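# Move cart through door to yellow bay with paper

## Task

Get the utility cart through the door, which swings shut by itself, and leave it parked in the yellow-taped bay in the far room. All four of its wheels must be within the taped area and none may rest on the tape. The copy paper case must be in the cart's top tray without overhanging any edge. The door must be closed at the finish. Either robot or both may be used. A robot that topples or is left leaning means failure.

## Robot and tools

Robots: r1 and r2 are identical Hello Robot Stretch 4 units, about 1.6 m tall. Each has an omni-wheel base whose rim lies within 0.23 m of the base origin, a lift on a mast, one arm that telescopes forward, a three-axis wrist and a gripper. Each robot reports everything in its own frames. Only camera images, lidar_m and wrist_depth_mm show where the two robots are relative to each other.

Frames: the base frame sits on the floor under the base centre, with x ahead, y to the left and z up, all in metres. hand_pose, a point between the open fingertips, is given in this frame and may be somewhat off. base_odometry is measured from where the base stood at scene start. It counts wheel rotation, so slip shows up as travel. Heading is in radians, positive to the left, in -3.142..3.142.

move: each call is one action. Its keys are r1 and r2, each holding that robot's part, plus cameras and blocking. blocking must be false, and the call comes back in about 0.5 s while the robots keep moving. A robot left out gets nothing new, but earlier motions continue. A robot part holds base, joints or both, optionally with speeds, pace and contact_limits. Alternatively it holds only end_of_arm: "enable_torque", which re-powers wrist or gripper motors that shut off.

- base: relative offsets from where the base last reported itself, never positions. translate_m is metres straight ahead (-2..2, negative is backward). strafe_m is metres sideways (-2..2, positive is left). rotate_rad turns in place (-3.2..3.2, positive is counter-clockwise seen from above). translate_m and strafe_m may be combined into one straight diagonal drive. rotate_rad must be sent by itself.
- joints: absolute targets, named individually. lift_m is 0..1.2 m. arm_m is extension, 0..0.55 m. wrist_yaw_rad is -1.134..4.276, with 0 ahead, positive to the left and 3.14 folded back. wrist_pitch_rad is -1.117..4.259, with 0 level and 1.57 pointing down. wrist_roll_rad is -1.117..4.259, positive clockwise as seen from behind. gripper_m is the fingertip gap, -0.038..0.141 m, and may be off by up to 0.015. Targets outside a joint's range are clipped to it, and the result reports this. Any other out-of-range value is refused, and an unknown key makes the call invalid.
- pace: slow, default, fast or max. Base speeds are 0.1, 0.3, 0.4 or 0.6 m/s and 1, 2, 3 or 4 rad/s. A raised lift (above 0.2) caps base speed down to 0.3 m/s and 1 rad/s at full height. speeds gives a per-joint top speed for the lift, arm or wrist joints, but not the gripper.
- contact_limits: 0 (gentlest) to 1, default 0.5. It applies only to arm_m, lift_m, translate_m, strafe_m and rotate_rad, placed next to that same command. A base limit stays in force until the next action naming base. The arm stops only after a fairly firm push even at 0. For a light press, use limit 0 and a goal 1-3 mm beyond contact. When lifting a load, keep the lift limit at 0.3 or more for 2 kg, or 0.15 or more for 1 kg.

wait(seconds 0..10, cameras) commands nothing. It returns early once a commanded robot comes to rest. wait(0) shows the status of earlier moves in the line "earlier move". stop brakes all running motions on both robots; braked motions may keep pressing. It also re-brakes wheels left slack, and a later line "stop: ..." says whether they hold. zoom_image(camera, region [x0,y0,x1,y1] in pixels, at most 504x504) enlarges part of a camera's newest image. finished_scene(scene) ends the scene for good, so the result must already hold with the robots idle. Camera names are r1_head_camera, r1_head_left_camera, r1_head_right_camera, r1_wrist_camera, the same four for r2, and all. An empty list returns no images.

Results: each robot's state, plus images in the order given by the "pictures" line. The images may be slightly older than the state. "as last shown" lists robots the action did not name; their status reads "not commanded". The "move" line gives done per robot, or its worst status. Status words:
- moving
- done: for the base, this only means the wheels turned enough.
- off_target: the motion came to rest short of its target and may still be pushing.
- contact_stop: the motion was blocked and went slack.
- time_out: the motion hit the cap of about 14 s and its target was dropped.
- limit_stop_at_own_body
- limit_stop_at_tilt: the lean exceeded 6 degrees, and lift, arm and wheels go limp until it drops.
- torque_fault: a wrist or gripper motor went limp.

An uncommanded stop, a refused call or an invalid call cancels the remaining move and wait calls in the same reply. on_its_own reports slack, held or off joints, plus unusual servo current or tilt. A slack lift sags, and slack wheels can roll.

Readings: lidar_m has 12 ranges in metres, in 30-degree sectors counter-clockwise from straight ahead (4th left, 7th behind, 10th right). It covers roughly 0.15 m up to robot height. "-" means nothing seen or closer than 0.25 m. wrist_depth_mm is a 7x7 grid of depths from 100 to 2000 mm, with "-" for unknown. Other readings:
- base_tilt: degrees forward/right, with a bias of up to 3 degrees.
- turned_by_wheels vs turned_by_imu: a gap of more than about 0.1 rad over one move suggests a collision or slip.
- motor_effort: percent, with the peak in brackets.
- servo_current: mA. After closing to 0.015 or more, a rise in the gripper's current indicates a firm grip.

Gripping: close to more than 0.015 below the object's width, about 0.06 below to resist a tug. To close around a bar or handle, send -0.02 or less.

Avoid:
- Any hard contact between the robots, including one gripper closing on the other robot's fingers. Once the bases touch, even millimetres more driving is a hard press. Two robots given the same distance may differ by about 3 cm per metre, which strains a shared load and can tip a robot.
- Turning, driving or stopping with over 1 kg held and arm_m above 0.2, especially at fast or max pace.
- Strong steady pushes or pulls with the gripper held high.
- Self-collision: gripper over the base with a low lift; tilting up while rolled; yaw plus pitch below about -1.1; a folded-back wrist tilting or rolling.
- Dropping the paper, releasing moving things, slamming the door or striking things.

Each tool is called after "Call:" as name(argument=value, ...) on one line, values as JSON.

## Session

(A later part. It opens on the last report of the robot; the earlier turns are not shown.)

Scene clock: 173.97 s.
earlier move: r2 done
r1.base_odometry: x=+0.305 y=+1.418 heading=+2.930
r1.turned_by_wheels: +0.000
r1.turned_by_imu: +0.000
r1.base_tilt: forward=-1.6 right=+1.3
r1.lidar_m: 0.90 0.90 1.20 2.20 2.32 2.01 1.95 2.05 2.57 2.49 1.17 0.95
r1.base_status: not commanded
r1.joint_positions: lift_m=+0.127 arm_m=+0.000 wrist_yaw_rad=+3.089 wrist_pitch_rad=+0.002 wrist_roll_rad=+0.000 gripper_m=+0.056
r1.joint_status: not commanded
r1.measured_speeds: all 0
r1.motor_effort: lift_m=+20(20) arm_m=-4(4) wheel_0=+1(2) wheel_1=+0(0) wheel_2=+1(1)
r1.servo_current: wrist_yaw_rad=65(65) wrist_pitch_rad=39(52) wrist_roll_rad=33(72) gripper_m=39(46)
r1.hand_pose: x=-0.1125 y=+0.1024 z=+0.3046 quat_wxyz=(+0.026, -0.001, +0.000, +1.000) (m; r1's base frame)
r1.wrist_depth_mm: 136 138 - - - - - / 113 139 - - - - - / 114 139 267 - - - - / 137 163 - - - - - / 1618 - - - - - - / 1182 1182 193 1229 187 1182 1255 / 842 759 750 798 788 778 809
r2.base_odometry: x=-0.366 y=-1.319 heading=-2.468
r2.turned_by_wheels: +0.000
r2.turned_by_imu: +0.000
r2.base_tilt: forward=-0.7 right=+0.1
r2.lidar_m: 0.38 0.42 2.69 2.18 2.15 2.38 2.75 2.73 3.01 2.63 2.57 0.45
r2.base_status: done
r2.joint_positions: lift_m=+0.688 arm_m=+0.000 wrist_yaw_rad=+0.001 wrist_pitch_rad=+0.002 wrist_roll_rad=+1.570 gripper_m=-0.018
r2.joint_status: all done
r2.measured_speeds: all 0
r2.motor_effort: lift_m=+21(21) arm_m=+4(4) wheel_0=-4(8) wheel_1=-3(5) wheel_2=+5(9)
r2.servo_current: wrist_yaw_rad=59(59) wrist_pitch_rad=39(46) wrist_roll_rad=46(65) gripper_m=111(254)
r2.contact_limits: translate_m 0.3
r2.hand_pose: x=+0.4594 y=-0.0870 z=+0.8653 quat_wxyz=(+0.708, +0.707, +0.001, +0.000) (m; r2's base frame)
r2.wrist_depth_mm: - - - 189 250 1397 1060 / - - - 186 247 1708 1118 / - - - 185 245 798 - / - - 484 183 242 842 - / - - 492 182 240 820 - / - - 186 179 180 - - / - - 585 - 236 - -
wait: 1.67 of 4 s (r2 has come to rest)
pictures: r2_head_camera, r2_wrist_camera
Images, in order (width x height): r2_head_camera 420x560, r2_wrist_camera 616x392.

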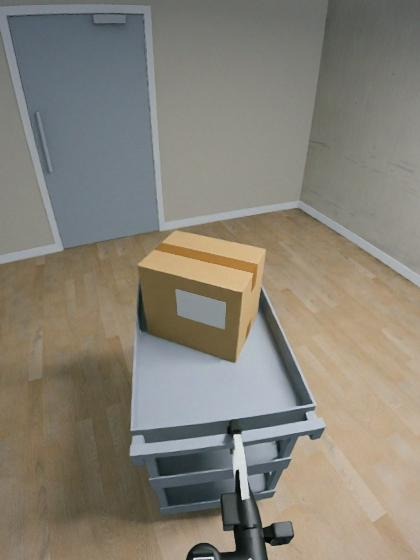

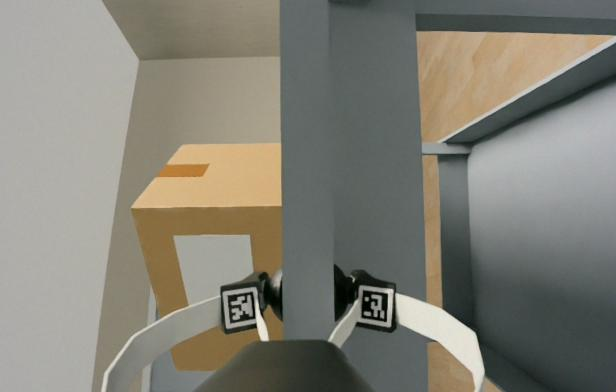

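Call:
move(blocking=false, r2={"base":{"translate_m":-0.55},"pace":"slow"}, cameras=[])

Call:
wait(seconds=6.5, cameras=["r2_head_camera","r2_wrist_camera","r2_head_left_camera"])

Scene clock: 184.00 s.
move: r2 moving
r1: as last shown
r1.lidar_m: 0.89 0.91 1.19 2.20 2.29 2.02 1.95 2.08 2.56 2.47 1.16 0.93
r1.motor_effort: lift_m=+20(20) arm_m=-4(4) wheel_0=+2(2) wheel_1=+0(0) wheel_2=+1(1)
r1.servo_current: wrist_yaw_rad=46(78) wrist_pitch_rad=52(52) wrist_roll_rad=59(65) gripper_m=39(46)
r1.wrist_depth_mm: 136 138 - - - - - / 112 139 - - - - - / 114 139 267 - - - - / 137 163 - - - - - / 1661 - - - - - - / 1205 1182 194 1229 187 1182 1205 / 842 750 750 788 798 778 809
r2.base_odometry: x=-0.356 y=-1.312 heading=-2.467
r2.turned_by_wheels: +0.000
r2.turned_by_imu: +0.001
r2.base_tilt: forward=-0.7 right=+0.1
r2.lidar_m: 0.38 0.41 2.65 2.18 2.17 2.36 2.73 2.70 2.99 2.62 2.61 0.44
r2.base_status: translate_m moving
r2.joint_positions: lift_m=+0.688 arm_m=+0.000 wrist_yaw_rad=+0.003 wrist_pitch_rad=+0.002 wrist_roll_rad=+1.570 gripper_m=-0.018
r2.joint_status: not commanded
r2.measured_speeds: translate_m=-0.048 strafe_m=+0.000 rotate_rad=+0.001 lift_m=+0.000 arm_m=+0.000 wrist_yaw_rad=+0.000 wrist_pitch_rad=+0.000 wrist_roll_rad=+0.000
r2.motor_effort: lift_m=+21(21) arm_m=+4(4) wheel_0=-3(10) wheel_1=-7(8) wheel_2=+14(15)
r2.servo_current: wrist_yaw_rad=46(52) wrist_pitch_rad=39(52) wrist_roll_rad=39(59) gripper_m=124(124)
r2.hand_pose: x=+0.4595 y=-0.0866 z=+0.8653 quat_wxyz=(+0.708, +0.707, +0.002, +0.000) (m; r2's base frame)
r2.wrist_depth_mm: - - - 189 249 1397 1078 / - - - 186 247 1708 559 / - - - 184 245 768 - / - - 484 183 243 842 - / - - 492 181 242 831 - / - - 186 179 179 - - / - - 585 - 236 - -
pictures: none
No camera images: "cameras" was empty.

Scene clock: 190.27 s.
earlier move: r2 done
r1.base_odometry: x=+0.305 y=+1.418 heading=+2.930
r1.turned_by_wheels: +0.000
r1.turned_by_imu: +0.000
r1.base_tilt: forward=-1.6 right=+1.2
r1.lidar_m: 0.90 0.88 1.19 2.20 2.32 2.04 1.95 2.09 2.58 2.47 1.18 0.94
r1.base_status: not commanded
r1.joint_positions: lift_m=+0.127 arm_m=+0.000 wrist_yaw_rad=+3.089 wrist_pitch_rad=+0.002 wrist_roll_rad=+0.000 gripper_m=+0.056
r1.joint_status: not commanded
r1.measured_speeds: all 0
r1.motor_effort: lift_m=+20(20) arm_m=-4(4) wheel_0=+2(2) wheel_1=+0(1) wheel_2=+1(1)
r1.servo_current: wrist_yaw_rad=39(78) wrist_pitch_rad=39(52) wrist_roll_rad=52(65) gripper_m=33(52)
r1.hand_pose: x=-0.1125 y=+0.1024 z=+0.3046 quat_wxyz=(+0.026, -0.001, +0.000, +1.000) (m; r1's base frame)
r1.wrist_depth_mm: 136 138 - - - - - / 113 139 - - - - - / 115 140 267 - - - - / 137 162 - - - - - / 1661 - - - - - - / 1160 1205 194 1182 187 1138 1255 / 842 759 750 798 788 778 809
r2.base_odometry: x=+0.064 y=-0.976 heading=-2.467
r2.turned_by_wheels: +0.000
r2.turned_by_imu: +0.003
r2.base_tilt: forward=-0.7 right=+0.0
r2.lidar_m: 0.39 0.39 2.44 2.00 1.93 2.17 2.19 2.20 2.45 2.80 2.77 0.44
r2.base_status: done
r2.joint_positions: lift_m=+0.688 arm_m=+0.000 wrist_yaw_rad=+0.003 wrist_pitch_rad=+0.002 wrist_roll_rad=+1.570 gripper_m=-0.019
r2.joint_status: not commanded
r2.measured_speeds: all 0
r2.motor_effort: lift_m=+21(21) arm_m=+4(4) wheel_0=-2(10) wheel_1=-4(8) wheel_2=+9(16)
r2.servo_current: wrist_yaw_rad=52(65) wrist_pitch_rad=39(52) wrist_roll_rad=46(65) gripper_m=104(124)
r2.hand_pose: x=+0.4596 y=-0.0865 z=+0.8653 quat_wxyz=(+0.708, +0.707, +0.002, +0.000) (m; r2's base frame)
r2.wrist_depth_mm: - - - 186 247 1397 1042 / - - - 184 245 1756 559 / - - - 182 242 831 - / - - 477 181 241 842 - / - - 492 180 239 842 - / - - 186 178 180 - - / - - 585 - 236 135 -
wait: 6.27 of 6.5 s (r2 has come to rest)
pictures: r2_head_camera, r2_head_left_camera, r2_wrist_camera
Images, in order (width x height): r2_head_camera 420x560, r2_head_left_camera 420x672, r2_wrist_camera 616x392.

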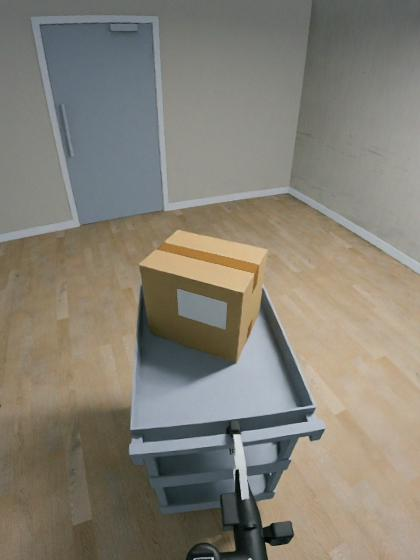

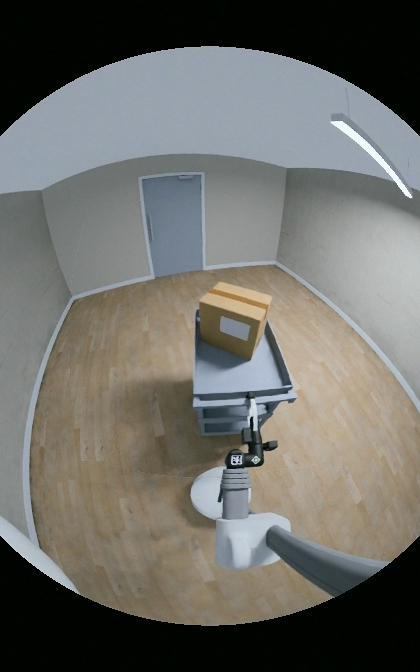

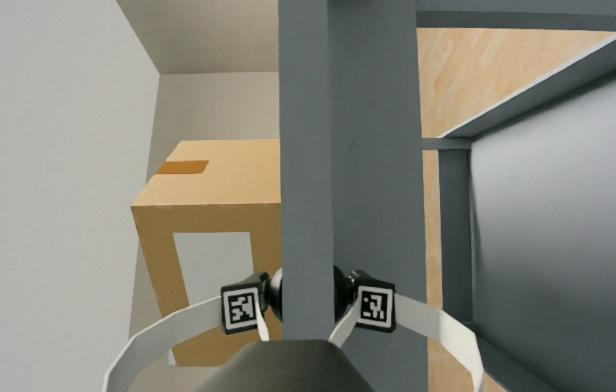

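Call:
move(blocking=false, r1={"base":{"strafe_m":-0.28,"translate_m":0.2}}, cameras=[])

Call:
wait(seconds=4, cameras=["r1_head_camera","r1_head_right_camera","r1_head_left_camera"])

Scene clock: 216.27 s.
move: r1 moving
r1.base_odometry: x=+0.293 y=+1.446 heading=+2.929
r1.turned_by_wheels: +0.000
r1.turned_by_imu: -0.001
r1.base_tilt: forward=-1.6 right=+1.3
r1.lidar_m: 0.86 0.89 1.17 2.22 2.35 2.06 1.96 2.09 2.55 2.45 1.13 0.91
r1.base_status: translate_m moving; strafe_m moving
r1.joint_positions: lift_m=+0.127 arm_m=+0.000 wrist_yaw_rad=+3.089 wrist_pitch_rad=+0.002 wrist_roll_rad=+0.000 gripper_m=+0.056
r1.joint_status: not commanded
r1.measured_speeds: translate_m=+0.070 strafe_m=-0.100 rotate_rad=+0.001 lift_m=+0.000 arm_m=+0.000 wrist_yaw_rad=+0.000 wrist_pitch_rad=+0.000 wrist_roll_rad=+0.000
r1.motor_effort: lift_m=+20(20) arm_m=-4(4) wheel_0=+9(10) wheel_1=-5(6) wheel_2=-5(7)
r1.servo_current: wrist_yaw_rad=52(65) wrist_pitch_rad=39(46) wrist_roll_rad=46(59) gripper_m=46(46)
r1.hand_pose: x=-0.1125 y=+0.1024 z=+0.3046 quat_wxyz=(+0.026, -0.001, +0.000, +1.000) (m; r1's base frame)
r1.wrist_depth_mm: 136 138 - - - - - / 113 139 - - - - - / 114 139 268 - - - - / 137 163 - - - - - / 1921 - - - - - - / 1182 1160 194 1229 187 1182 1229 / 854 750 750 798 788 768 809
r2: as last shown
r2.turned_by_imu: +0.000
r2.base_tilt: forward=-0.7 right=+0.1
r2.lidar_m: 0.40 0.39 2.40 1.99 1.92 2.19 2.22 2.19 2.45 2.81 2.76 0.43
r2.motor_effort: lift_m=+21(21) arm_m=+3(4) wheel_0=-2(2) wheel_1=-4(4) wheel_2=+9(9)
r2.servo_current: wrist_yaw_rad=46(52) wrist_pitch_rad=46(46) wrist_roll_rad=46(59) gripper_m=104(111)
r2.wrist_depth_mm: - - - 185 247 1366 1078 / - - - 184 246 1708 559 / - - - 182 242 820 - / - - 477 182 241 831 - / - - 492 180 239 842 - / - - 186 179 180 - - / - - 585 - 236 135 -
pictures: none
No camera images: "cameras" was empty.

Scene clock: 218.40 s.
earlier move: r1 done
r1.base_odometry: x=+0.169 y=+1.733 heading=+2.929
r1.turned_by_wheels: +0.000
r1.turned_by_imu: -0.001
r1.base_tilt: forward=-1.6 right=+1.3
r1.lidar_m: 0.70 0.73 0.89 2.49 2.60 2.24 2.15 2.29 2.32 2.24 0.89 0.73
r1.base_status: done
r1.joint_positions: lift_m=+0.127 arm_m=+0.000 wrist_yaw_rad=+3.089 wrist_pitch_rad=+0.002 wrist_roll_rad=+0.000 gripper_m=+0.056
r1.joint_status: not commanded
r1.measured_speeds: all 0
r1.motor_effort: lift_m=+20(20) arm_m=-4(4) wheel_0=+1(11) wheel_1=-2(7) wheel_2=-1(8)
r1.servo_current: wrist_yaw_rad=59(65) wrist_pitch_rad=46(46) wrist_roll_rad=59(65) gripper_m=39(52)
r1.hand_pose: x=-0.1125 y=+0.1024 z=+0.3046 quat_wxyz=(+0.026, -0.001, +0.000, +1.000) (m; r1's base frame)
r1.wrist_depth_mm: 137 139 - - - - - / 113 139 - - - - - / 117 140 270 - - - - / 137 163 - - - - - / 1921 - - - - - - / 1182 1205 194 1182 187 1160 1160 / 854 750 750 809 778 778 820
r2.base_odometry: x=+0.064 y=-0.976 heading=-2.467
r2.turned_by_wheels: +0.000
r2.turned_by_imu: +0.000
r2.base_tilt: forward=-0.6 right=+0.1
r2.lidar_m: 0.41 0.40 2.45 2.00 1.92 2.18 2.19 2.21 2.47 2.80 2.77 0.44
r2.base_status: not commanded
r2.joint_positions: lift_m=+0.688 arm_m=+0.000 wrist_yaw_rad=+0.003 wrist_pitch_rad=+0.002 wrist_roll_rad=+1.570 gripper_m=-0.019
r2.joint_status: not commanded
r2.measured_speeds: all 0
r2.motor_effort: lift_m=+21(21) arm_m=+4(4) wheel_0=-2(2) wheel_1=-3(4) wheel_2=+10(10)
r2.servo_current: wrist_yaw_rad=46(59) wrist_pitch_rad=39(52) wrist_roll_rad=59(65) gripper_m=104(111)
r2.hand_pose: x=+0.4596 y=-0.0865 z=+0.8653 quat_wxyz=(+0.708, +0.707, +0.002, +0.000) (m; r2's base frame)
r2.wrist_depth_mm: - - - 185 247 1366 1042 / - - - 184 244 1708 559 / - - - 182 243 820 - / - - 477 181 242 842 - / - - 496 180 239 842 - / - - 186 178 180 - - / - - 585 - 237 135 -
wait: 2.13 of 4 s (r1 has come to rest)
pictures: r1_head_camera, r1_head_left_camera, r1_head_right_camera
Images, in order (width x height): r1_head_camera 420x560, r1_head_left_camera 420x672, r1_head_right_camera 420x672.

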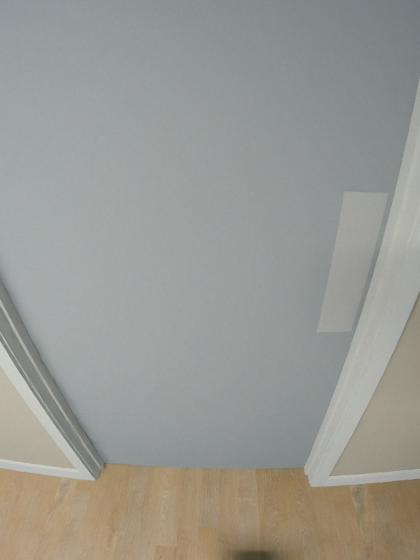

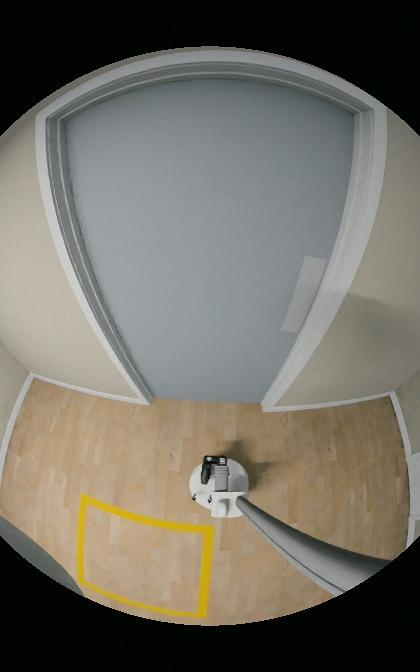

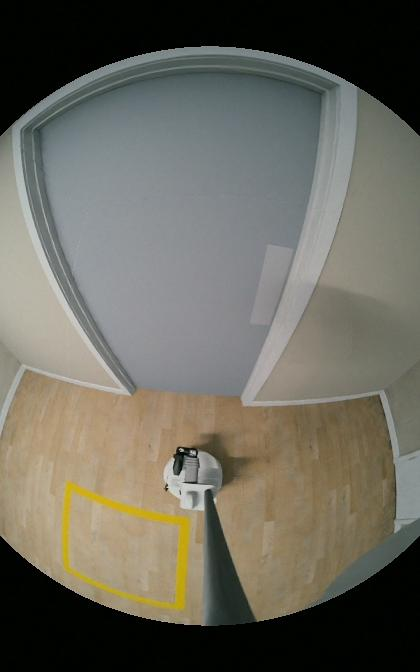

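Call:
move(blocking=false, r1={"base":{"strafe_m":-0.1}}, cameras=[])

Call:
wait(seconds=2, cameras=[])

Call:
move(blocking=false, r1={"base":{"translate_m":0.8},"pace":"slow","contact_limits":{"translate_m":0.6}}, cameras=[])

Call:
wait(seconds=8.5, cameras=["r1_head_camera","r1_head_right_camera","r1_head_left_camera","r2_head_camera"])

Scene clock: 232.03 s.
move: r1 moving
r1.base_odometry: x=+0.176 y=+1.769 heading=+2.929
r1.turned_by_wheels: +0.000
r1.turned_by_imu: -0.001
r1.base_tilt: forward=-1.6 right=+1.3
r1.lidar_m: 0.67 0.74 0.91 2.53 2.66 2.25 2.16 2.28 2.26 2.19 0.91 0.71
r1.base_status: strafe_m moving
r1.joint_positions: lift_m=+0.127 arm_m=+0.000 wrist_yaw_rad=+3.089 wrist_pitch_rad=+0.002 wrist_roll_rad=+0.000 gripper_m=+0.056
r1.joint_status: not commanded
r1.measured_speeds: translate_m=+0.000 strafe_m=-0.139 rotate_rad=+0.001 lift_m=+0.000 arm_m=+0.000 wrist_yaw_rad=+0.000 wrist_pitch_rad=+0.000 wrist_roll_rad=+0.000
r1.motor_effort: lift_m=+20(20) arm_m=-4(4) wheel_0=+9(10) wheel_1=-10(10) wheel_2=-1(2)
r1.servo_current: wrist_yaw_rad=52(65) wrist_pitch_rad=46(46) wrist_roll_rad=46(59) gripper_m=33(46)
r1.hand_pose: x=-0.1125 y=+0.1024 z=+0.3046 quat_wxyz=(+0.026, -0.001, +0.000, +1.000) (m; r1's base frame)
r1.wrist_depth_mm: 136 138 - - - - - / 113 139 - - - - - / 118 140 272 - - - - / 137 162 - - - - - / 1983 - - - - - - / 1182 1182 193 1182 187 1160 1118 / 854 741 750 153 788 768 809
r2: as last shown
r2.base_tilt: forward=-0.7 right=+0.1
r2.lidar_m: 0.39 0.38 2.44 2.01 1.94 2.20 2.23 2.19 2.45 2.79 2.78 0.45
r2.motor_effort: lift_m=+21(21) arm_m=+4(4) wheel_0=-2(2) wheel_1=-4(4) wheel_2=+9(10)
r2.servo_current: wrist_yaw_rad=39(59) wrist_pitch_rad=39(46) wrist_roll_rad=59(59) gripper_m=104(111)
r2.wrist_depth_mm: - - - 185 246 1366 1060 / - - - 183 245 1708 554 / - - - 182 242 831 - / - - 480 181 240 842 - / - - 492 180 239 831 - / - - 186 179 180 - - / - - 591 - 237 135 -
pictures: none
No camera images: "cameras" was empty.

Scene clock: 233.00 s.
earlier move: r1 done
r1.base_odometry: x=+0.190 y=+1.831 heading=+2.929
r1.turned_by_wheels: +0.000
r1.turned_by_imu: +0.000
r1.base_tilt: forward=-1.6 right=+1.3
r1.lidar_m: 0.68 0.73 0.96 2.57 2.71 2.23 2.16 2.28 2.20 2.11 0.88 0.68
r1.base_status: done
r1.joint_positions: lift_m=+0.127 arm_m=+0.000 wrist_yaw_rad=+3.089 wrist_pitch_rad=+0.002 wrist_roll_rad=+0.000 gripper_m=+0.056
r1.joint_status: not commanded
r1.measured_speeds: all 0
r1.motor_effort: lift_m=+20(20) arm_m=-4(4) wheel_0=+1(10) wheel_1=-1(10) wheel_2=+0(2)
r1.servo_current: wrist_yaw_rad=46(65) wrist_pitch_rad=46(52) wrist_roll_rad=46(65) gripper_m=39(46)
r1.hand_pose: x=-0.1125 y=+0.1024 z=+0.3046 quat_wxyz=(+0.026, -0.001, +0.000, +1.000) (m; r1's base frame)
r1.wrist_depth_mm: 136 138 - - - - - / 113 139 - - - - - / 118 140 273 - - - - / 137 161 - - - - - / 1921 - - - - - - / 1205 1182 194 1182 187 1138 1138 / 842 750 759 798 798 778 809
r2.base_odometry: x=+0.064 y=-0.976 heading=-2.467
r2.turned_by_wheels: +0.000
r2.turned_by_imu: +0.000
r2.base_tilt: forward=-0.7 right=+0.1
r2.lidar_m: 0.40 0.41 2.41 2.01 1.94 2.18 2.24 2.20 2.47 2.78 2.77 0.44
r2.base_status: not commanded
r2.joint_positions: lift_m=+0.688 arm_m=+0.000 wrist_yaw_rad=+0.003 wrist_pitch_rad=+0.002 wrist_roll_rad=+1.570 gripper_m=-0.019
r2.joint_status: not commanded
r2.measured_speeds: all 0
r2.motor_effort: lift_m=+21(21) arm_m=+4(4) wheel_0=-2(2) wheel_1=-3(4) wheel_2=+9(10)
r2.servo_current: wrist_yaw_rad=52(65) wrist_pitch_rad=39(46) wrist_roll_rad=39(59) gripper_m=104(111)
r2.hand_pose: x=+0.4596 y=-0.0865 z=+0.8653 quat_wxyz=(+0.708, +0.707, +0.002, +0.000) (m; r2's base frame)
r2.wrist_depth_mm: - - - 186 247 1397 1060 / - - - 184 245 1661 554 / - - - 183 243 820 - / - - 480 181 241 842 - / - - 496 180 239 831 - / - - 185 179 180 - - / - - 591 - 236 135 -
wait: 0.97 of 2 s (r1 has come to rest)
pictures: none
No camera images: "cameras" was empty.

Scene clock: 233.50 s.
move: r1 moving
r1.base_odometry: x=+0.178 y=+1.834 heading=+2.930
r1.turned_by_wheels: +0.000
r1.turned_by_imu: +0.000
r1.base_tilt: forward=-1.6 right=+1.3
r1.lidar_m: 0.67 0.71 0.96 2.55 2.70 2.27 2.15 2.28 2.22 2.14 0.87 0.66
r1.base_status: translate_m moving
r1.joint_positions: lift_m=+0.127 arm_m=+0.000 wrist_yaw_rad=+3.089 wrist_pitch_rad=+0.002 wrist_roll_rad=+0.000 gripper_m=+0.056
r1.joint_status: not commanded
r1.measured_speeds: translate_m=+0.049 strafe_m=+0.000 rotate_rad=-0.001 lift_m=+0.000 arm_m=+0.000 wrist_yaw_rad=+0.000 wrist_pitch_rad=+0.000 wrist_roll_rad=+0.000
r1.motor_effort: lift_m=+20(20) arm_m=-4(4) wheel_0=+6(7) wheel_1=+3(6) wheel_2=-6(7)
r1.servo_current: wrist_yaw_rad=46(59) wrist_pitch_rad=46(46) wrist_roll_rad=52(52) gripper_m=33(46)
r1.contact_limits: translate_m 0.6
r1.hand_pose: x=-0.1125 y=+0.1024 z=+0.3046 quat_wxyz=(+0.026, -0.001, +0.000, +1.000) (m; r1's base frame)
r1.wrist_depth_mm: 137 138 - - - - - / 113 139 - - - - - / 118 140 272 - - - - / 137 162 - - - - - / 1983 - - - - - - / 1205 1205 194 1205 187 1182 1138 / 831 759 750 798 798 778 809
r2: as last shown
r2.lidar_m: 0.40 0.41 2.44 1.99 1.94 2.20 2.21 2.21 2.48 2.79 2.78 0.44
r2.servo_current: wrist_yaw_rad=39(52) wrist_pitch_rad=33(46) wrist_roll_rad=52(59) gripper_m=111(111)
r2.wrist_depth_mm: - - - 185 246 1366 1042 / - - - 183 245 1661 559 / - - - 182 242 820 - / - - 477 182 241 842 - / - - 492 180 239 842 - / - - 186 179 180 - - / - - 585 - 236 134 -
pictures: none
No camera images: "cameras" was empty.

Scene clock: 242.00 s.
earlier move: r1 moving
r1.base_odometry: x=-0.592 y=+1.999 heading=+2.930
r1.turned_by_wheels: +0.000
r1.turned_by_imu: +0.002
r1.base_tilt: forward=-1.6 right=+1.3
r1.lidar_m: 0.25 0.25 0.25 0.36 2.69 3.06 2.95 3.09 0.26 0.26 2.21 0.27
r1.base_status: translate_m moving
r1.joint_positions: lift_m=+0.127 arm_m=+0.000 wrist_yaw_rad=+3.099 wrist_pitch_rad=+0.002 wrist_roll_rad=+0.000 gripper_m=+0.056
r1.joint_status: not commanded
r1.measured_speeds: translate_m=+0.001 strafe_m=+0.000 rotate_rad=+0.000 lift_m=+0.000 arm_m=+0.000 wrist_yaw_rad=+0.000 wrist_pitch_rad=+0.000 wrist_roll_rad=+0.000
r1.motor_effort: lift_m=+20(20) arm_m=+8(8) wheel_0=+12(20) wheel_1=+12(16) wheel_2=-11(18)
r1.servo_current: wrist_yaw_rad=78(78) wrist_pitch_rad=39(52) wrist_roll_rad=39(65) gripper_m=39(52)
r1.contact_limits: translate_m 0.6
r1.hand_pose: x=-0.1139 y=+0.0995 z=+0.3046 quat_wxyz=(+0.021, -0.001, +0.000, +1.000) (m; r1's base frame)
r1.wrist_depth_mm: - 136 - - - - - / - 136 220 - - - - / 107 136 185 - - - - / 124 137 277 - - - - / 1708 - - - - - - / 1205 1205 194 1205 187 1182 1182 / 854 750 759 798 809 778 831
r2.base_odometry: x=+0.064 y=-0.976 heading=-2.467
r2.turned_by_wheels: +0.000
r2.turned_by_imu: +0.001
r2.base_tilt: forward=-0.7 right=+0.1
r2.lidar_m: 0.38 0.41 2.42 1.98 1.94 2.20 2.23 2.20 2.44 2.80 2.77 0.45
r2.base_status: not commanded
r2.joint_positions: lift_m=+0.688 arm_m=+0.000 wrist_yaw_rad=+0.003 wrist_pitch_rad=+0.002 wrist_roll_rad=+1.570 gripper_m=-0.019
r2.joint_status: not commanded
r2.measured_speeds: all 0
r2.motor_effort: lift_m=+21(21) arm_m=+4(4) wheel_0=-2(2) wheel_1=-3(4) wheel_2=+9(10)
r2.servo_current: wrist_yaw_rad=46(65) wrist_pitch_rad=46(52) wrist_roll_rad=46(59) gripper_m=104(111)
r2.hand_pose: x=+0.4596 y=-0.0865 z=+0.8653 quat_wxyz=(+0.708, +0.707, +0.002, +0.000) (m; r2's base frame)
r2.wrist_depth_mm: - - - 186 248 1397 1042 / - - - 184 244 1708 559 / - - - 182 244 831 - / - - 477 181 241 842 - / - - 492 180 239 854 - / - - 186 178 181 - - / - - 591 - 236 134 -
wait: 8.50 s; no rest
pictures: r1_head_camera, r1_head_left_camera, r1_head_right_camera, r2_head_camera
Images, in order (width x height): r1_head_camera 420x560, r1_head_left_camera 420x672, r1_head_right_camera 420x672, r2_head_camera 420x560.

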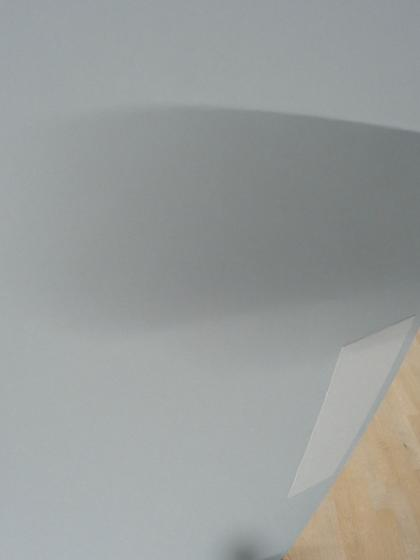

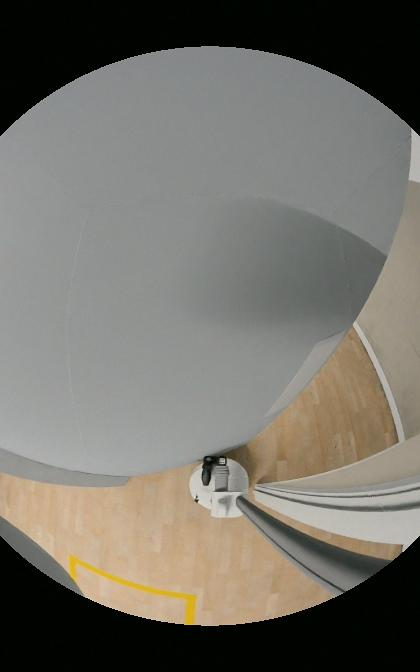

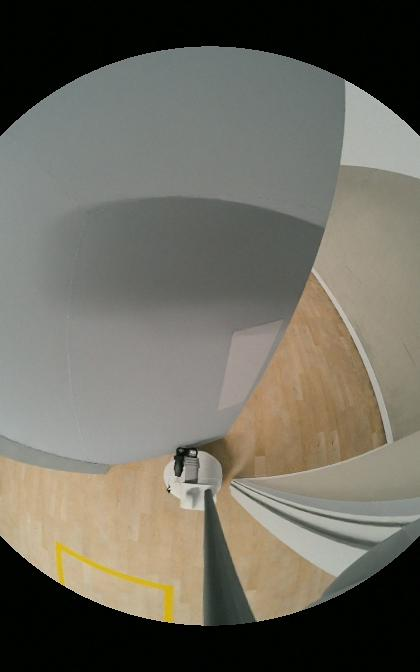

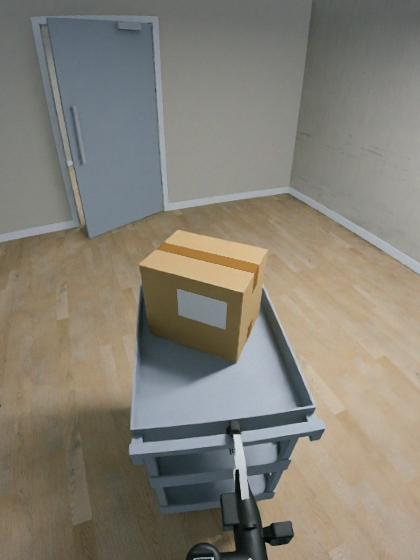

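Call:
move(blocking=false, r1={"base":{"translate_m":0.4,"strafe_m":0.03},"pace":"slow","contact_limits":{"translate_m":0.7,"strafe_m":0.7}}, cameras=[])

Call:
wait(seconds=5, cameras=["r1_head_right_camera","r2_head_camera"])

r1: "contact_limits": translate_m and strafe_m are given together and make one move, which takes one limit: state it under one of them only
Scene clock: 248.40 s.
earlier move: r1 done
r1.base_odometry: x=-0.592 y=+1.999 heading=+2.930
r1.turned_by_wheels: +0.000
r1.turned_by_imu: +0.000
r1.base_tilt: forward=-1.6 right=+1.2
r1.lidar_m: 0.25 0.25 0.25 0.36 2.71 3.08 2.97 3.09 0.26 0.25 2.25 0.27
r1.base_status: done
r1.joint_positions: lift_m=+0.127 arm_m=+0.000 wrist_yaw_rad=+3.099 wrist_pitch_rad=+0.002 wrist_roll_rad=+0.000 gripper_m=+0.056
r1.joint_status: not commanded
r1.measured_speeds: all 0
r1.motor_effort: lift_m=+20(20) arm_m=+8(8) wheel_0=+10(20) wheel_1=+10(16) wheel_2=-11(18)
r1.servo_current: wrist_yaw_rad=59(85) wrist_pitch_rad=39(52) wrist_roll_rad=52(65) gripper_m=39(52)
r1.contact_limits: translate_m 0.6
r1.hand_pose: x=-0.1139 y=+0.0995 z=+0.3046 quat_wxyz=(+0.021, -0.001, +0.000, +1.000) (m; r1's base frame)
r1.wrist_depth_mm: - 136 - - - - - / - 136 219 - - - - / 107 136 185 - - - - / 124 137 276 - - - - / 1661 - - - - - - / 1229 1229 194 1205 188 1182 1160 / 842 750 759 798 798 778 842
r2.base_odometry: x=+0.064 y=-0.976 heading=-2.467
r2.turned_by_wheels: +0.000
r2.turned_by_imu: +0.000
r2.base_tilt: forward=-0.7 right=+0.1
r2.lidar_m: 0.39 0.39 2.42 1.99 1.95 2.19 2.23 2.20 2.44 2.80 2.78 0.44
r2.base_status: not commanded
r2.joint_positions: lift_m=+0.688 arm_m=+0.000 wrist_yaw_rad=+0.003 wrist_pitch_rad=+0.002 wrist_roll_rad=+1.570 gripper_m=-0.019
r2.joint_status: not commanded
r2.measured_speeds: all 0
r2.motor_effort: lift_m=+21(21) arm_m=+4(4) wheel_0=-2(2) wheel_1=-4(4) wheel_2=+9(10)
r2.servo_current: wrist_yaw_rad=52(65) wrist_pitch_rad=39(52) wrist_roll_rad=46(59) gripper_m=104(111)
r2.hand_pose: x=+0.4596 y=-0.0865 z=+0.8653 quat_wxyz=(+0.708, +0.707, +0.002, +0.000) (m; r2's base frame)
r2.wrist_depth_mm: - - - 185 247 1336 1042 / - - - 184 245 1661 559 / - - - 182 243 820 - / - - 477 181 240 854 - / - - 492 180 239 842 - / - - 186 179 180 - - / - - 591 - 238 134 -
pictures: none

not run: a call was refused earlier in this reply.

Call:
move(blocking=false, r1={"base":{"translate_m":0.4,"strafe_m":0.03},"pace":"slow","contact_limits":{"translate_m":0.7}}, cameras=[])

Call:
wait(seconds=5, cameras=["r1_head_right_camera","r2_head_camera"])

Scene clock: 254.63 s.
move: r1 moving
r1.base_odometry: x=-0.604 y=+2.001 heading=+2.931
r1.turned_by_wheels: +0.001
r1.turned_by_imu: +0.001
r1.base_tilt: forward=-1.6 right=+1.3
r1.lidar_m: 0.25 0.25 0.25 0.33 2.72 3.09 2.98 3.14 0.25 0.26 2.23 0.27
r1.base_status: translate_m moving; strafe_m moving
r1.joint_positions: lift_m=+0.127 arm_m=+0.000 wrist_yaw_rad=+3.099 wrist_pitch_rad=+0.002 wrist_roll_rad=+0.000 gripper_m=+0.056
r1.joint_status: not commanded
r1.measured_speeds: translate_m=+0.049 strafe_m=+0.004 rotate_rad=+0.003 lift_m=+0.000 arm_m=+0.000 wrist_yaw_rad=+0.000 wrist_pitch_rad=+0.000 wrist_roll_rad=+0.000
r1.motor_effort: lift_m=+20(20) arm_m=+7(8) wheel_0=+13(13) wheel_1=+16(16) wheel_2=-14(16)
r1.servo_current: wrist_yaw_rad=52(72) wrist_pitch_rad=39(46) wrist_roll_rad=52(52) gripper_m=39(46)
r1.contact_limits: translate_m 0.7
r1.hand_pose: x=-0.1139 y=+0.0995 z=+0.3046 quat_wxyz=(+0.021, -0.001, +0.000, +1.000) (m; r1's base frame)
r1.wrist_depth_mm: - 136 - - - - - / - 136 218 - - - - / 105 136 181 - - - - / 123 137 274 - - - - / 1756 - - - - - - / 1205 1205 194 1205 187 1182 1160 / 842 759 750 809 798 788 820
r2.base_odometry: x=+0.064 y=-0.976 heading=-2.467
r2.turned_by_wheels: +0.000
r2.turned_by_imu: +0.000
r2.base_tilt: forward=-0.7 right=+0.1
r2.lidar_m: 0.38 0.39 2.46 1.98 1.95 2.18 2.22 2.21 2.43 2.77 2.79 0.44
r2.base_status: not commanded
r2.joint_positions: lift_m=+0.688 arm_m=+0.000 wrist_yaw_rad=+0.003 wrist_pitch_rad=+0.002 wrist_roll_rad=+1.570 gripper_m=-0.019
r2.joint_status: not commanded
r2.measured_speeds: all 0
r2.motor_effort: lift_m=+21(21) arm_m=+4(4) wheel_0=-2(2) wheel_1=-4(4) wheel_2=+9(9)
r2.servo_current: wrist_yaw_rad=46(52) wrist_pitch_rad=39(46) wrist_roll_rad=46(59) gripper_m=104(111)
r2.hand_pose: x=+0.4596 y=-0.0865 z=+0.8653 quat_wxyz=(+0.708, +0.707, +0.002, +0.000) (m; r2's base frame)
r2.wrist_depth_mm: - - - 185 248 1397 1042 / - - - 183 245 1661 559 / - - - 182 244 831 - / - - 477 181 242 842 - / - - 488 180 239 842 - / - - 186 179 180 - - / - - 591 - 236 134 -
pictures: none
No camera images: "cameras" was empty.

Scene clock: 259.43 s.
earlier move: r1 done
r1.base_odometry: x=-0.989 y=+2.053 heading=+2.931
r1.turned_by_wheels: +0.000
r1.turned_by_imu: +0.000
r1.base_tilt: forward=-1.6 right=+1.3
r1.lidar_m: 0.25 0.25 0.26 0.25 0.39 3.44 3.39 0.52 0.62 1.77 2.27 3.18
r1.base_status: done
r1.joint_positions: lift_m=+0.127 arm_m=+0.000 wrist_yaw_rad=+3.092 wrist_pitch_rad=+0.002 wrist_roll_rad=+0.000 gripper_m=+0.056
r1.joint_status: not commanded
r1.measured_speeds: all 0
r1.motor_effort: lift_m=+20(20) arm_m=+5(8) wheel_0=+4(13) wheel_1=+10(17) wheel_2=-6(16)
r1.servo_current: wrist_yaw_rad=52(91) wrist_pitch_rad=39(52) wrist_roll_rad=52(65) gripper_m=46(52)
r1.contact_limits: translate_m 0.7
r1.hand_pose: x=-0.1129 y=+0.1016 z=+0.3046 quat_wxyz=(+0.025, -0.001, +0.000, +1.000) (m; r1's base frame)
r1.wrist_depth_mm: - 137 - - - - - / - 137 - - - - - / 109 138 204 - - - - / 124 138 - - - - - / 569 - - - - - - / 615 1205 193 1205 187 1160 1118 / 647 750 759 809 788 759 820
r2.base_odometry: x=+0.064 y=-0.976 heading=-2.467
r2.turned_by_wheels: +0.000
r2.turned_by_imu: +0.001
r2.base_tilt: forward=-0.7 right=+0.0
r2.lidar_m: 0.39 0.42 2.42 1.99 1.95 2.18 2.22 2.19 2.47 2.79 2.77 0.44
r2.base_status: not commanded
r2.joint_positions: lift_m=+0.688 arm_m=+0.000 wrist_yaw_rad=+0.003 wrist_pitch_rad=+0.002 wrist_roll_rad=+1.570 gripper_m=-0.019
r2.joint_status: not commanded
r2.measured_speeds: all 0
r2.motor_effort: lift_m=+21(21) arm_m=+4(4) wheel_0=-1(2) wheel_1=-3(4) wheel_2=+9(10)
r2.servo_current: wrist_yaw_rad=59(59) wrist_pitch_rad=46(52) wrist_roll_rad=52(65) gripper_m=104(111)
r2.hand_pose: x=+0.4596 y=-0.0865 z=+0.8653 quat_wxyz=(+0.708, +0.707, +0.002, +0.000) (m; r2's base frame)
r2.wrist_depth_mm: - - - 186 247 1366 1042 / - - - 184 245 1618 554 / - - - 183 244 831 - / - - 477 181 241 854 - / - - 496 180 239 831 - / - - 186 179 180 - - / - - 585 - 236 135 -
wait: 4.80 of 5 s (r1 has come to rest)
pictures: r1_head_right_camera, r2_head_camera
Images, in order (width x height): r1_head_right_camera 420x672, r2_head_camera 420x560.

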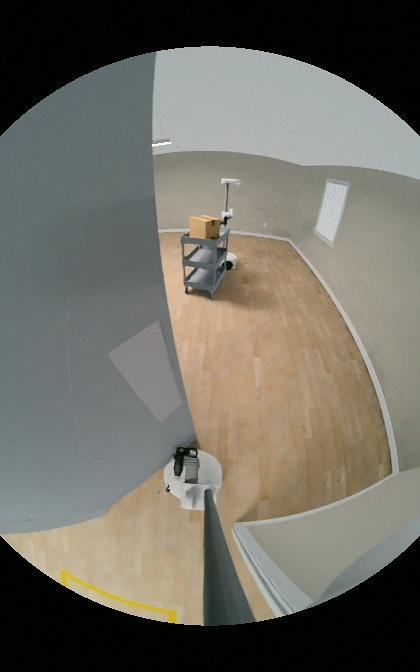

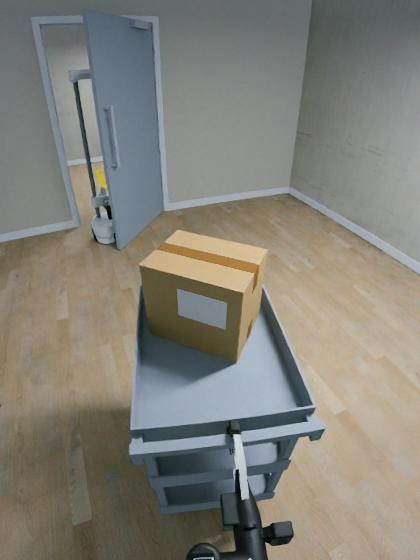

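Call:
move(blocking=false, r1={"base":{"translate_m":0.1,"strafe_m":0.4},"pace":"slow","contact_limits":{"translate_m":0.7}}, cameras=[])

Call:
wait(seconds=5.5, cameras=["r1_head_right_camera","r1_head_left_camera","r2_head_camera"])

Scene clock: 264.73 s.
move: r1 moving
r1.base_odometry: x=-0.995 y=+2.042 heading=+2.931
r1.turned_by_wheels: +0.000
r1.turned_by_imu: -0.001
r1.base_tilt: forward=-1.6 right=+1.3
r1.lidar_m: 0.25 0.25 - 0.25 0.36 3.46 3.40 0.52 0.61 1.82 2.28 3.21
r1.base_status: translate_m moving; strafe_m moving
r1.joint_positions: lift_m=+0.127 arm_m=+0.000 wrist_yaw_rad=+3.092 wrist_pitch_rad=+0.002 wrist_roll_rad=+0.000 gripper_m=+0.056
r1.joint_status: not commanded
r1.measured_speeds: translate_m=+0.013 strafe_m=+0.049 rotate_rad=-0.003 lift_m=+0.000 arm_m=+0.000 wrist_yaw_rad=+0.000 wrist_pitch_rad=+0.000 wrist_roll_rad=+0.000
r1.motor_effort: lift_m=+20(20) arm_m=+5(5) wheel_0=-12(14) wheel_1=+14(17) wheel_2=-7(9)
r1.servo_current: wrist_yaw_rad=46(59) wrist_pitch_rad=39(46) wrist_roll_rad=39(65) gripper_m=46(46)
r1.contact_limits: translate_m 0.7
r1.hand_pose: x=-0.1129 y=+0.1016 z=+0.3046 quat_wxyz=(+0.025, -0.001, +0.000, +1.000) (m; r1's base frame)
r1.wrist_depth_mm: - 137 - - - - - / - 137 - - - - - / 109 137 202 - - - - / 124 138 - - - - - / 591 - - - - - - / 991 1182 194 1205 187 1138 1138 / 750 759 759 798 798 778 820
r2: as last shown
r2.turned_by_imu: +0.000
r2.lidar_m: 0.40 0.40 2.46 1.98 1.92 2.20 2.22 2.19 2.47 2.80 2.77 0.46
r2.motor_effort: lift_m=+21(21) arm_m=+4(4) wheel_0=-1(2) wheel_1=-3(4) wheel_2=+10(10)
r2.servo_current: wrist_yaw_rad=52(52) wrist_pitch_rad=33(46) wrist_roll_rad=52(59) gripper_m=104(111)
r2.wrist_depth_mm: - - - 185 247 1397 1060 / - - - 184 245 1708 554 / - - - 182 242 820 - / - - 477 181 241 831 - / - - 496 180 239 842 - / - - 185 178 181 - - / - - 591 - 236 135 -
pictures: none
No camera images: "cameras" was empty.

Scene clock: 269.60 s.
earlier move: r1 done
r1.base_odometry: x=-1.170 y=+1.683 heading=+2.931
r1.turned_by_wheels: +0.000
r1.turned_by_imu: +0.002
r1.base_tilt: forward=-1.6 right=+1.3
r1.lidar_m: 2.04 0.26 0.25 - 0.25 0.31 3.51 3.64 0.88 2.19 2.68 3.73
r1.base_status: done
r1.joint_positions: lift_m=+0.127 arm_m=+0.000 wrist_yaw_rad=+3.092 wrist_pitch_rad=+0.002 wrist_roll_rad=+0.000 gripper_m=+0.056
r1.joint_status: not commanded
r1.measured_speeds: all 0
r1.motor_effort: lift_m=+20(20) arm_m=+5(5) wheel_0=-6(18) wheel_1=+10(17) wheel_2=-4(9)
r1.servo_current: wrist_yaw_rad=52(78) wrist_pitch_rad=46(52) wrist_roll_rad=52(78) gripper_m=46(52)
r1.contact_limits: translate_m 0.7
r1.hand_pose: x=-0.1129 y=+0.1016 z=+0.3046 quat_wxyz=(+0.025, -0.001, +0.000, +1.000) (m; r1's base frame)
r1.wrist_depth_mm: - 137 - - - 255 176 / - 137 - - - 258 177 / 109 138 203 - - 258 179 / 124 138 - - - 258 180 / 1708 - - - 1708 260 180 / 1182 1205 193 1182 187 260 179 / 866 741 750 798 459 220 180
r2.base_odometry: x=+0.064 y=-0.976 heading=-2.467
r2.turned_by_wheels: +0.000
r2.turned_by_imu: +0.001
r2.base_tilt: forward=-0.7 right=+0.1
r2.lidar_m: 0.39 0.40 2.44 1.99 1.92 2.17 2.23 2.22 2.47 2.81 2.77 0.42
r2.base_status: not commanded
r2.joint_positions: lift_m=+0.688 arm_m=+0.000 wrist_yaw_rad=+0.003 wrist_pitch_rad=+0.002 wrist_roll_rad=+1.570 gripper_m=-0.019
r2.joint_status: not commanded
r2.measured_speeds: all 0
r2.motor_effort: lift_m=+21(21) arm_m=+4(4) wheel_0=-1(2) wheel_1=-3(4) wheel_2=+9(10)
r2.servo_current: wrist_yaw_rad=46(59) wrist_pitch_rad=39(46) wrist_roll_rad=46(65) gripper_m=104(111)
r2.hand_pose: x=+0.4596 y=-0.0865 z=+0.8653 quat_wxyz=(+0.708, +0.707, +0.002, +0.000) (m; r2's base frame)
r2.wrist_depth_mm: - - - 185 248 1336 1060 / - - - 183 245 1708 554 / - - - 182 243 820 - / - - 477 181 241 842 - / - - 492 180 239 842 - / - - 186 179 181 - - / - - 585 - 236 134 -
wait: 4.87 of 5.5 s (r1 has come to rest)
pictures: r1_head_left_camera, r1_head_right_camera, r2_head_camera
Images, in order (width x height): r1_head_left_camera 420x672, r1_head_right_camera 420x672, r2_head_camera 420x560.

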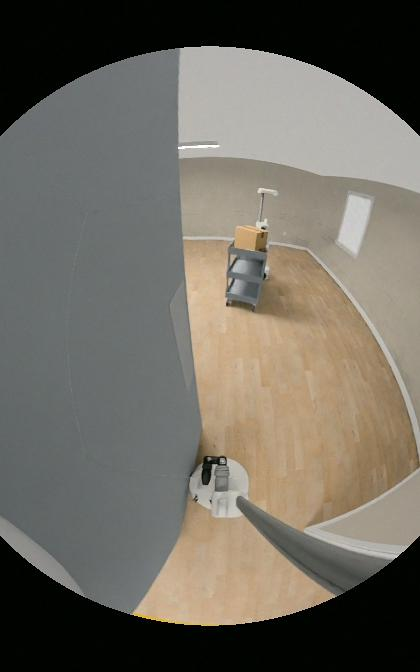

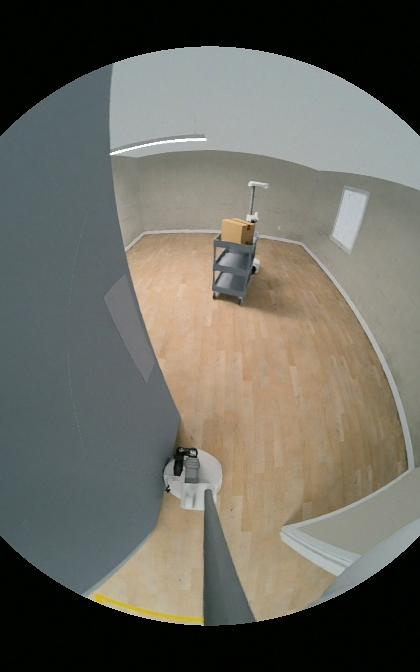

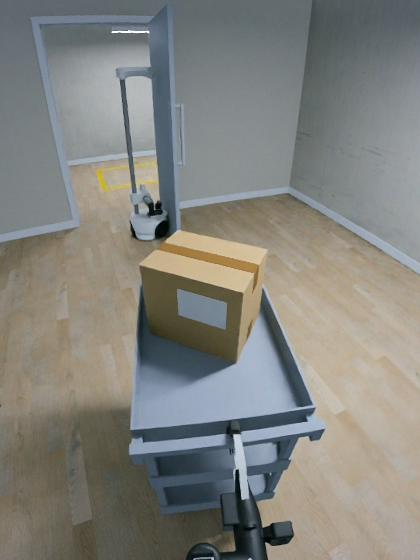

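Call:
move(blocking=false, r1={"base":{"translate_m":0.05,"strafe_m":0.36},"pace":"slow","contact_limits":{"translate_m":0.5}}, cameras=[])

Call:
wait(seconds=5.5, cameras=["r1_head_left_camera","r2_head_camera"])

Scene clock: 279.90 s.
move: r1 moving
r1.base_odometry: x=-1.175 y=+1.671 heading=+2.930
r1.turned_by_wheels: -0.001
r1.turned_by_imu: -0.001
r1.base_tilt: forward=-1.6 right=+1.3
r1.lidar_m: 2.03 0.25 0.25 - 0.25 0.30 3.48 3.62 0.89 2.18 2.71 3.03
r1.base_status: translate_m moving; strafe_m moving
r1.joint_positions: lift_m=+0.127 arm_m=+0.000 wrist_yaw_rad=+3.092 wrist_pitch_rad=+0.002 wrist_roll_rad=+0.000 gripper_m=+0.056
r1.joint_status: not commanded
r1.measured_speeds: translate_m=+0.007 strafe_m=+0.052 rotate_rad=+0.002 lift_m=+0.000 arm_m=+0.000 wrist_yaw_rad=+0.000 wrist_pitch_rad=+0.000 wrist_roll_rad=+0.000
r1.motor_effort: lift_m=+20(20) arm_m=+5(5) wheel_0=-17(17) wheel_1=+11(16) wheel_2=-4(5)
r1.servo_current: wrist_yaw_rad=46(65) wrist_pitch_rad=39(46) wrist_roll_rad=39(59) gripper_m=52(52)
r1.contact_limits: translate_m 0.5
r1.hand_pose: x=-0.1129 y=+0.1016 z=+0.3046 quat_wxyz=(+0.025, -0.001, +0.000, +1.000) (m; r1's base frame)
r1.wrist_depth_mm: - 136 - - 559 246 173 / - 137 - - - 267 174 / 109 138 202 - - 249 175 / 124 138 - - - 249 176 / 1708 - - - 585 252 176 / 1205 1205 194 1182 187 250 176 / 854 750 750 809 427 200 175
r2: as last shown
r2.turned_by_imu: +0.000
r2.lidar_m: 0.38 0.41 2.44 2.00 1.94 2.18 2.21 2.20 2.44 2.77 2.77 0.43
r2.motor_effort: lift_m=+21(21) arm_m=+4(4) wheel_0=-2(2) wheel_1=-3(4) wheel_2=+9(9)
r2.servo_current: wrist_yaw_rad=52(52) wrist_pitch_rad=33(46) wrist_roll_rad=65(65) gripper_m=104(111)
r2.wrist_depth_mm: - - - 185 247 1397 1060 / - - - 183 244 1661 549 / - - - 182 243 831 - / - - 477 181 242 854 - / - - 496 180 239 831 - / - - 186 178 180 - - / - - 591 - 236 135 -
pictures: none
No camera images: "cameras" was empty.

Scene clock: 285.40 s.
earlier move: r1 contact_stop
r1.base_odometry: x=-1.201 y=+1.644 heading=+2.961
r1.turned_by_wheels: +0.030
r1.turned_by_imu: +0.031
r1.base_tilt: forward=-1.6 right=+1.3
r1.lidar_m: 2.03 0.25 0.25 - 0.25 0.31 3.49 3.70 0.91 2.56 2.75 2.05
r1.base_status: translate_m contact_stop; strafe_m contact_stop
r1.joint_positions: lift_m=+0.127 arm_m=+0.000 wrist_yaw_rad=+3.092 wrist_pitch_rad=+0.002 wrist_roll_rad=+0.000 gripper_m=+0.056
r1.joint_status: not commanded
r1.measured_speeds: translate_m=-0.002 strafe_m=-0.023 rotate_rad=+0.009 lift_m=+0.000 arm_m=+0.000 wrist_yaw_rad=+0.000 wrist_pitch_rad=+0.000 wrist_roll_rad=+0.000
r1.on_its_own: the wheels are slack since a contact_stop
r1.motor_effort: lift_m=+20(20) arm_m=+4(5) wheel_0=+1(29) wheel_1=+0(31) wheel_2=-1(7)
r1.servo_current: wrist_yaw_rad=46(85) wrist_pitch_rad=46(52) wrist_roll_rad=52(65) gripper_m=46(52)
r1.contact_limits: translate_m 0.5
r1.hand_pose: x=-0.1128 y=+0.1016 z=+0.3046 quat_wxyz=(+0.025, -0.001, +0.000, +1.000) (m; r1's base frame)
r1.wrist_depth_mm: 136 138 - - 436 214 - / 112 138 - - 436 217 - / 116 140 259 - 445 219 168 / 137 156 - - 445 220 159 / 1983 - - - 452 220 160 / 1182 1205 193 1182 191 220 169 / 842 750 759 798 394 191 -
r2.base_odometry: x=+0.064 y=-0.976 heading=-2.467
r2.turned_by_wheels: +0.000
r2.turned_by_imu: +0.001
r2.base_tilt: forward=-0.7 right=+0.0
r2.lidar_m: 0.37 0.37 2.46 1.97 1.95 2.19 2.24 2.20 2.42 2.81 2.79 0.41
r2.base_status: not commanded
r2.joint_positions: lift_m=+0.688 arm_m=+0.000 wrist_yaw_rad=+0.003 wrist_pitch_rad=+0.002 wrist_roll_rad=+1.570 gripper_m=-0.019
r2.joint_status: not commanded
r2.measured_speeds: all 0
r2.motor_effort: lift_m=+21(21) arm_m=+4(4) wheel_0=-2(3) wheel_1=-3(4) wheel_2=+9(10)
r2.servo_current: wrist_yaw_rad=46(59) wrist_pitch_rad=46(46) wrist_roll_rad=39(65) gripper_m=98(117)
r2.hand_pose: x=+0.4596 y=-0.0865 z=+0.8653 quat_wxyz=(+0.708, +0.707, +0.002, +0.000) (m; r2's base frame)
r2.wrist_depth_mm: - - - 186 247 1397 1060 / - - - 184 245 1708 554 / - - - 182 243 820 - / - - 480 181 242 842 - / - - 492 180 238 842 - / - - 186 179 180 - - / - - 585 - 236 135 -
wait: 5.50 s; no rest
pictures: r1_head_left_camera, r2_head_camera
Images, in order (width x height): r1_head_left_camera 420x672, r2_head_camera 420x560.

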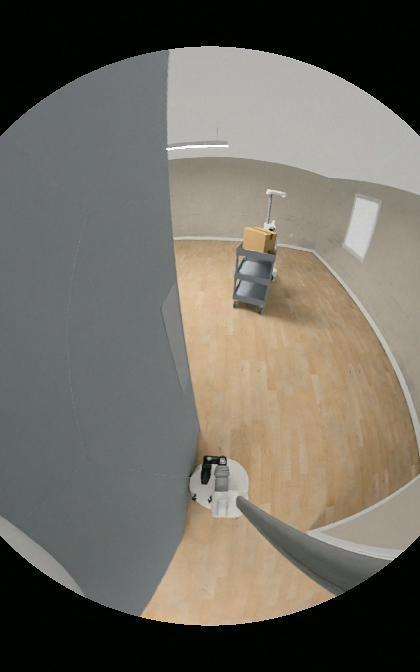

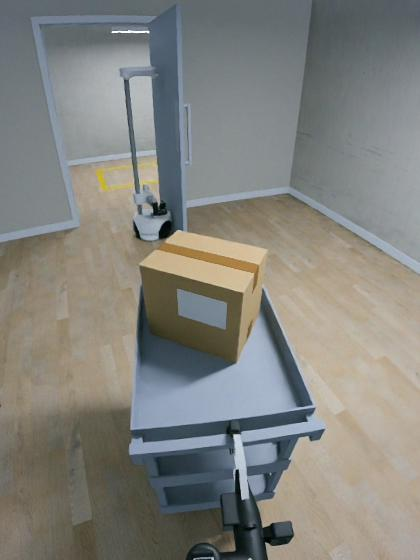

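Call:
move(blocking=false, r1={"base":{"translate_m":0.42},"pace":"slow","contact_limits":{"translate_m":0.5}}, cameras=[])

Call:
wait(seconds=5.5, cameras=["r1_head_left_camera","r2_head_camera"])

Scene clock: 310.77 s.
earlier move: r1 contact_stop
move: r1 moving
r1.base_odometry: x=-0.343 y=+1.835 heading=+2.090
r1.turned_by_wheels: -0.870
r1.turned_by_imu: -0.884
r1.base_tilt: forward=-1.6 right=+1.2
r1.lidar_m: 0.25 0.25 0.27 0.25 0.39 2.48 2.84 2.70 2.69 2.64 2.24 0.35
r1.base_status: earlier translate_m contact_stop (by the wheels' count: -0.154 of +0.050); earlier strafe_m contact_stop (by the wheels' count: -0.231 of +0.360); translate_m moving
r1.joint_positions: lift_m=+0.127 arm_m=+0.000 wrist_yaw_rad=+3.092 wrist_pitch_rad=+0.002 wrist_roll_rad=+0.000 gripper_m=+0.056
r1.joint_status: not commanded
r1.measured_speeds: translate_m=+0.047 strafe_m=+0.000 rotate_rad=+0.001 lift_m=+0.000 arm_m=+0.000 wrist_yaw_rad=+0.000 wrist_pitch_rad=+0.000 wrist_roll_rad=+0.000
r1.motor_effort: lift_m=+20(20) arm_m=+4(5) wheel_0=+8(12) wheel_1=+16(20) wheel_2=-14(15)
r1.servo_current: wrist_yaw_rad=26(72) wrist_pitch_rad=46(46) wrist_roll_rad=46(65) gripper_m=46(46)
r1.contact_limits: translate_m 0.5
r1.hand_pose: x=-0.1129 y=+0.1016 z=+0.3046 quat_wxyz=(+0.025, -0.001, +0.000, +1.000) (m; r1's base frame)
r1.wrist_depth_mm: - 137 - - - - - / - 137 - - - - - / 109 138 204 - - - - / 123 138 - - - - - / 1708 - - - - - - / 1229 1205 194 1205 187 1182 1160 / 788 759 750 788 798 759 798
r2: as last shown
r2.turned_by_imu: +0.003
r2.lidar_m: 0.39 0.42 2.46 2.00 1.92 2.19 2.22 2.21 2.42 2.81 2.75 0.44
r2.motor_effort: lift_m=+21(21) arm_m=+4(4) wheel_0=-2(2) wheel_1=-3(4) wheel_2=+9(9)
r2.servo_current: wrist_yaw_rad=46(59) wrist_pitch_rad=39(46) wrist_roll_rad=39(59) gripper_m=104(111)
r2.wrist_depth_mm: - - - 185 247 1336 1078 / - - - 184 245 1661 559 / - - - 183 244 831 - / - - 477 181 241 842 - / - - 488 180 240 854 - / - - 186 179 181 - - / - - 591 - 236 135 -
pictures: none
No camera images: "cameras" was empty.

Scene clock: 316.27 s.
earlier move: r1 contact_stop
r1.base_odometry: x=-0.374 y=+2.019 heading=+2.206
r1.turned_by_wheels: +0.116
r1.turned_by_imu: +0.107
r1.base_tilt: forward=-1.6 right=+1.3
r1.lidar_m: 0.25 0.25 0.25 0.25 0.42 2.67 3.12 2.76 2.78 2.30 1.92 0.25
r1.base_status: translate_m contact_stop
r1.joint_positions: lift_m=+0.127 arm_m=+0.000 wrist_yaw_rad=+3.092 wrist_pitch_rad=+0.002 wrist_roll_rad=+0.000 gripper_m=+0.056
r1.joint_status: not commanded
r1.measured_speeds: translate_m=-0.029 strafe_m=+0.000 rotate_rad=-0.083 lift_m=+0.000 arm_m=+0.000 wrist_yaw_rad=+0.000 wrist_pitch_rad=+0.000 wrist_roll_rad=+0.000
r1.on_its_own: the wheels are slack since a contact_stop
r1.motor_effort: lift_m=+20(20) arm_m=+4(5) wheel_0=-1(27) wheel_1=+0(20) wheel_2=+1(28)
r1.servo_current: wrist_yaw_rad=20(72) wrist_pitch_rad=46(52) wrist_roll_rad=52(72) gripper_m=39(52)
r1.contact_limits: translate_m 0.5
r1.hand_pose: x=-0.1128 y=+0.1016 z=+0.3046 quat_wxyz=(+0.025, -0.001, +0.000, +1.000) (m; r1's base frame)
r1.wrist_depth_mm: - 137 - - - - - / - 137 - - - - - / 111 138 200 - - - - / 122 138 - - - - - / 1708 1983 - - - - - / 1229 1229 193 1182 188 1138 1118 / 866 759 759 788 788 768 820
r2.base_odometry: x=+0.064 y=-0.976 heading=-2.467
r2.turned_by_wheels: +0.000
r2.turned_by_imu: +0.001
r2.base_tilt: forward=-0.7 right=+0.0
r2.lidar_m: 0.39 0.37 2.41 1.99 1.93 2.20 2.23 2.20 2.48 2.80 2.76 0.45
r2.base_status: not commanded
r2.joint_positions: lift_m=+0.688 arm_m=+0.000 wrist_yaw_rad=+0.003 wrist_pitch_rad=+0.002 wrist_roll_rad=+1.570 gripper_m=-0.019
r2.joint_status: not commanded
r2.measured_speeds: all 0
r2.motor_effort: lift_m=+21(21) arm_m=+3(4) wheel_0=-2(2) wheel_1=-3(4) wheel_2=+9(10)
r2.servo_current: wrist_yaw_rad=46(59) wrist_pitch_rad=39(46) wrist_roll_rad=46(65) gripper_m=111(111)
r2.hand_pose: x=+0.4596 y=-0.0865 z=+0.8653 quat_wxyz=(+0.708, +0.707, +0.002, +0.000) (m; r2's base frame)
r2.wrist_depth_mm: - - - 185 246 1366 1060 / - - - 184 245 1661 559 / - - - 183 242 831 - / - - 477 182 241 831 - / - - 496 180 238 831 - / - - 186 178 180 - - / - - 591 - 237 135 -
wait: 5.50 s; no rest
pictures: r1_head_left_camera, r2_head_camera
Images, in order (width x height): r1_head_left_camera 420x672, r2_head_camera 420x560.

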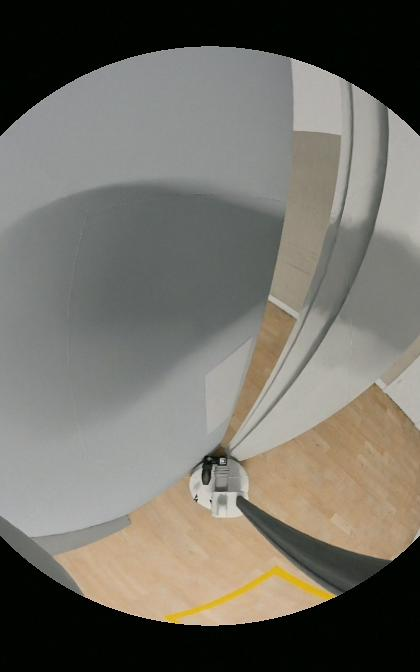

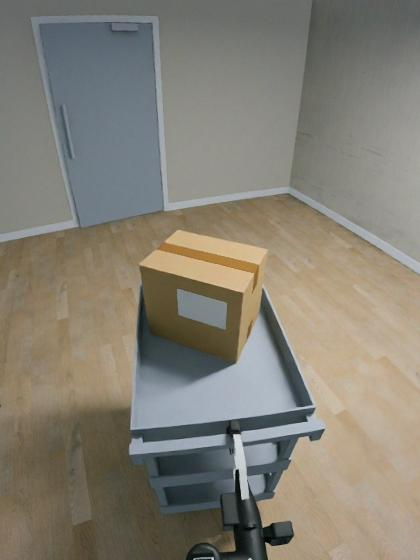

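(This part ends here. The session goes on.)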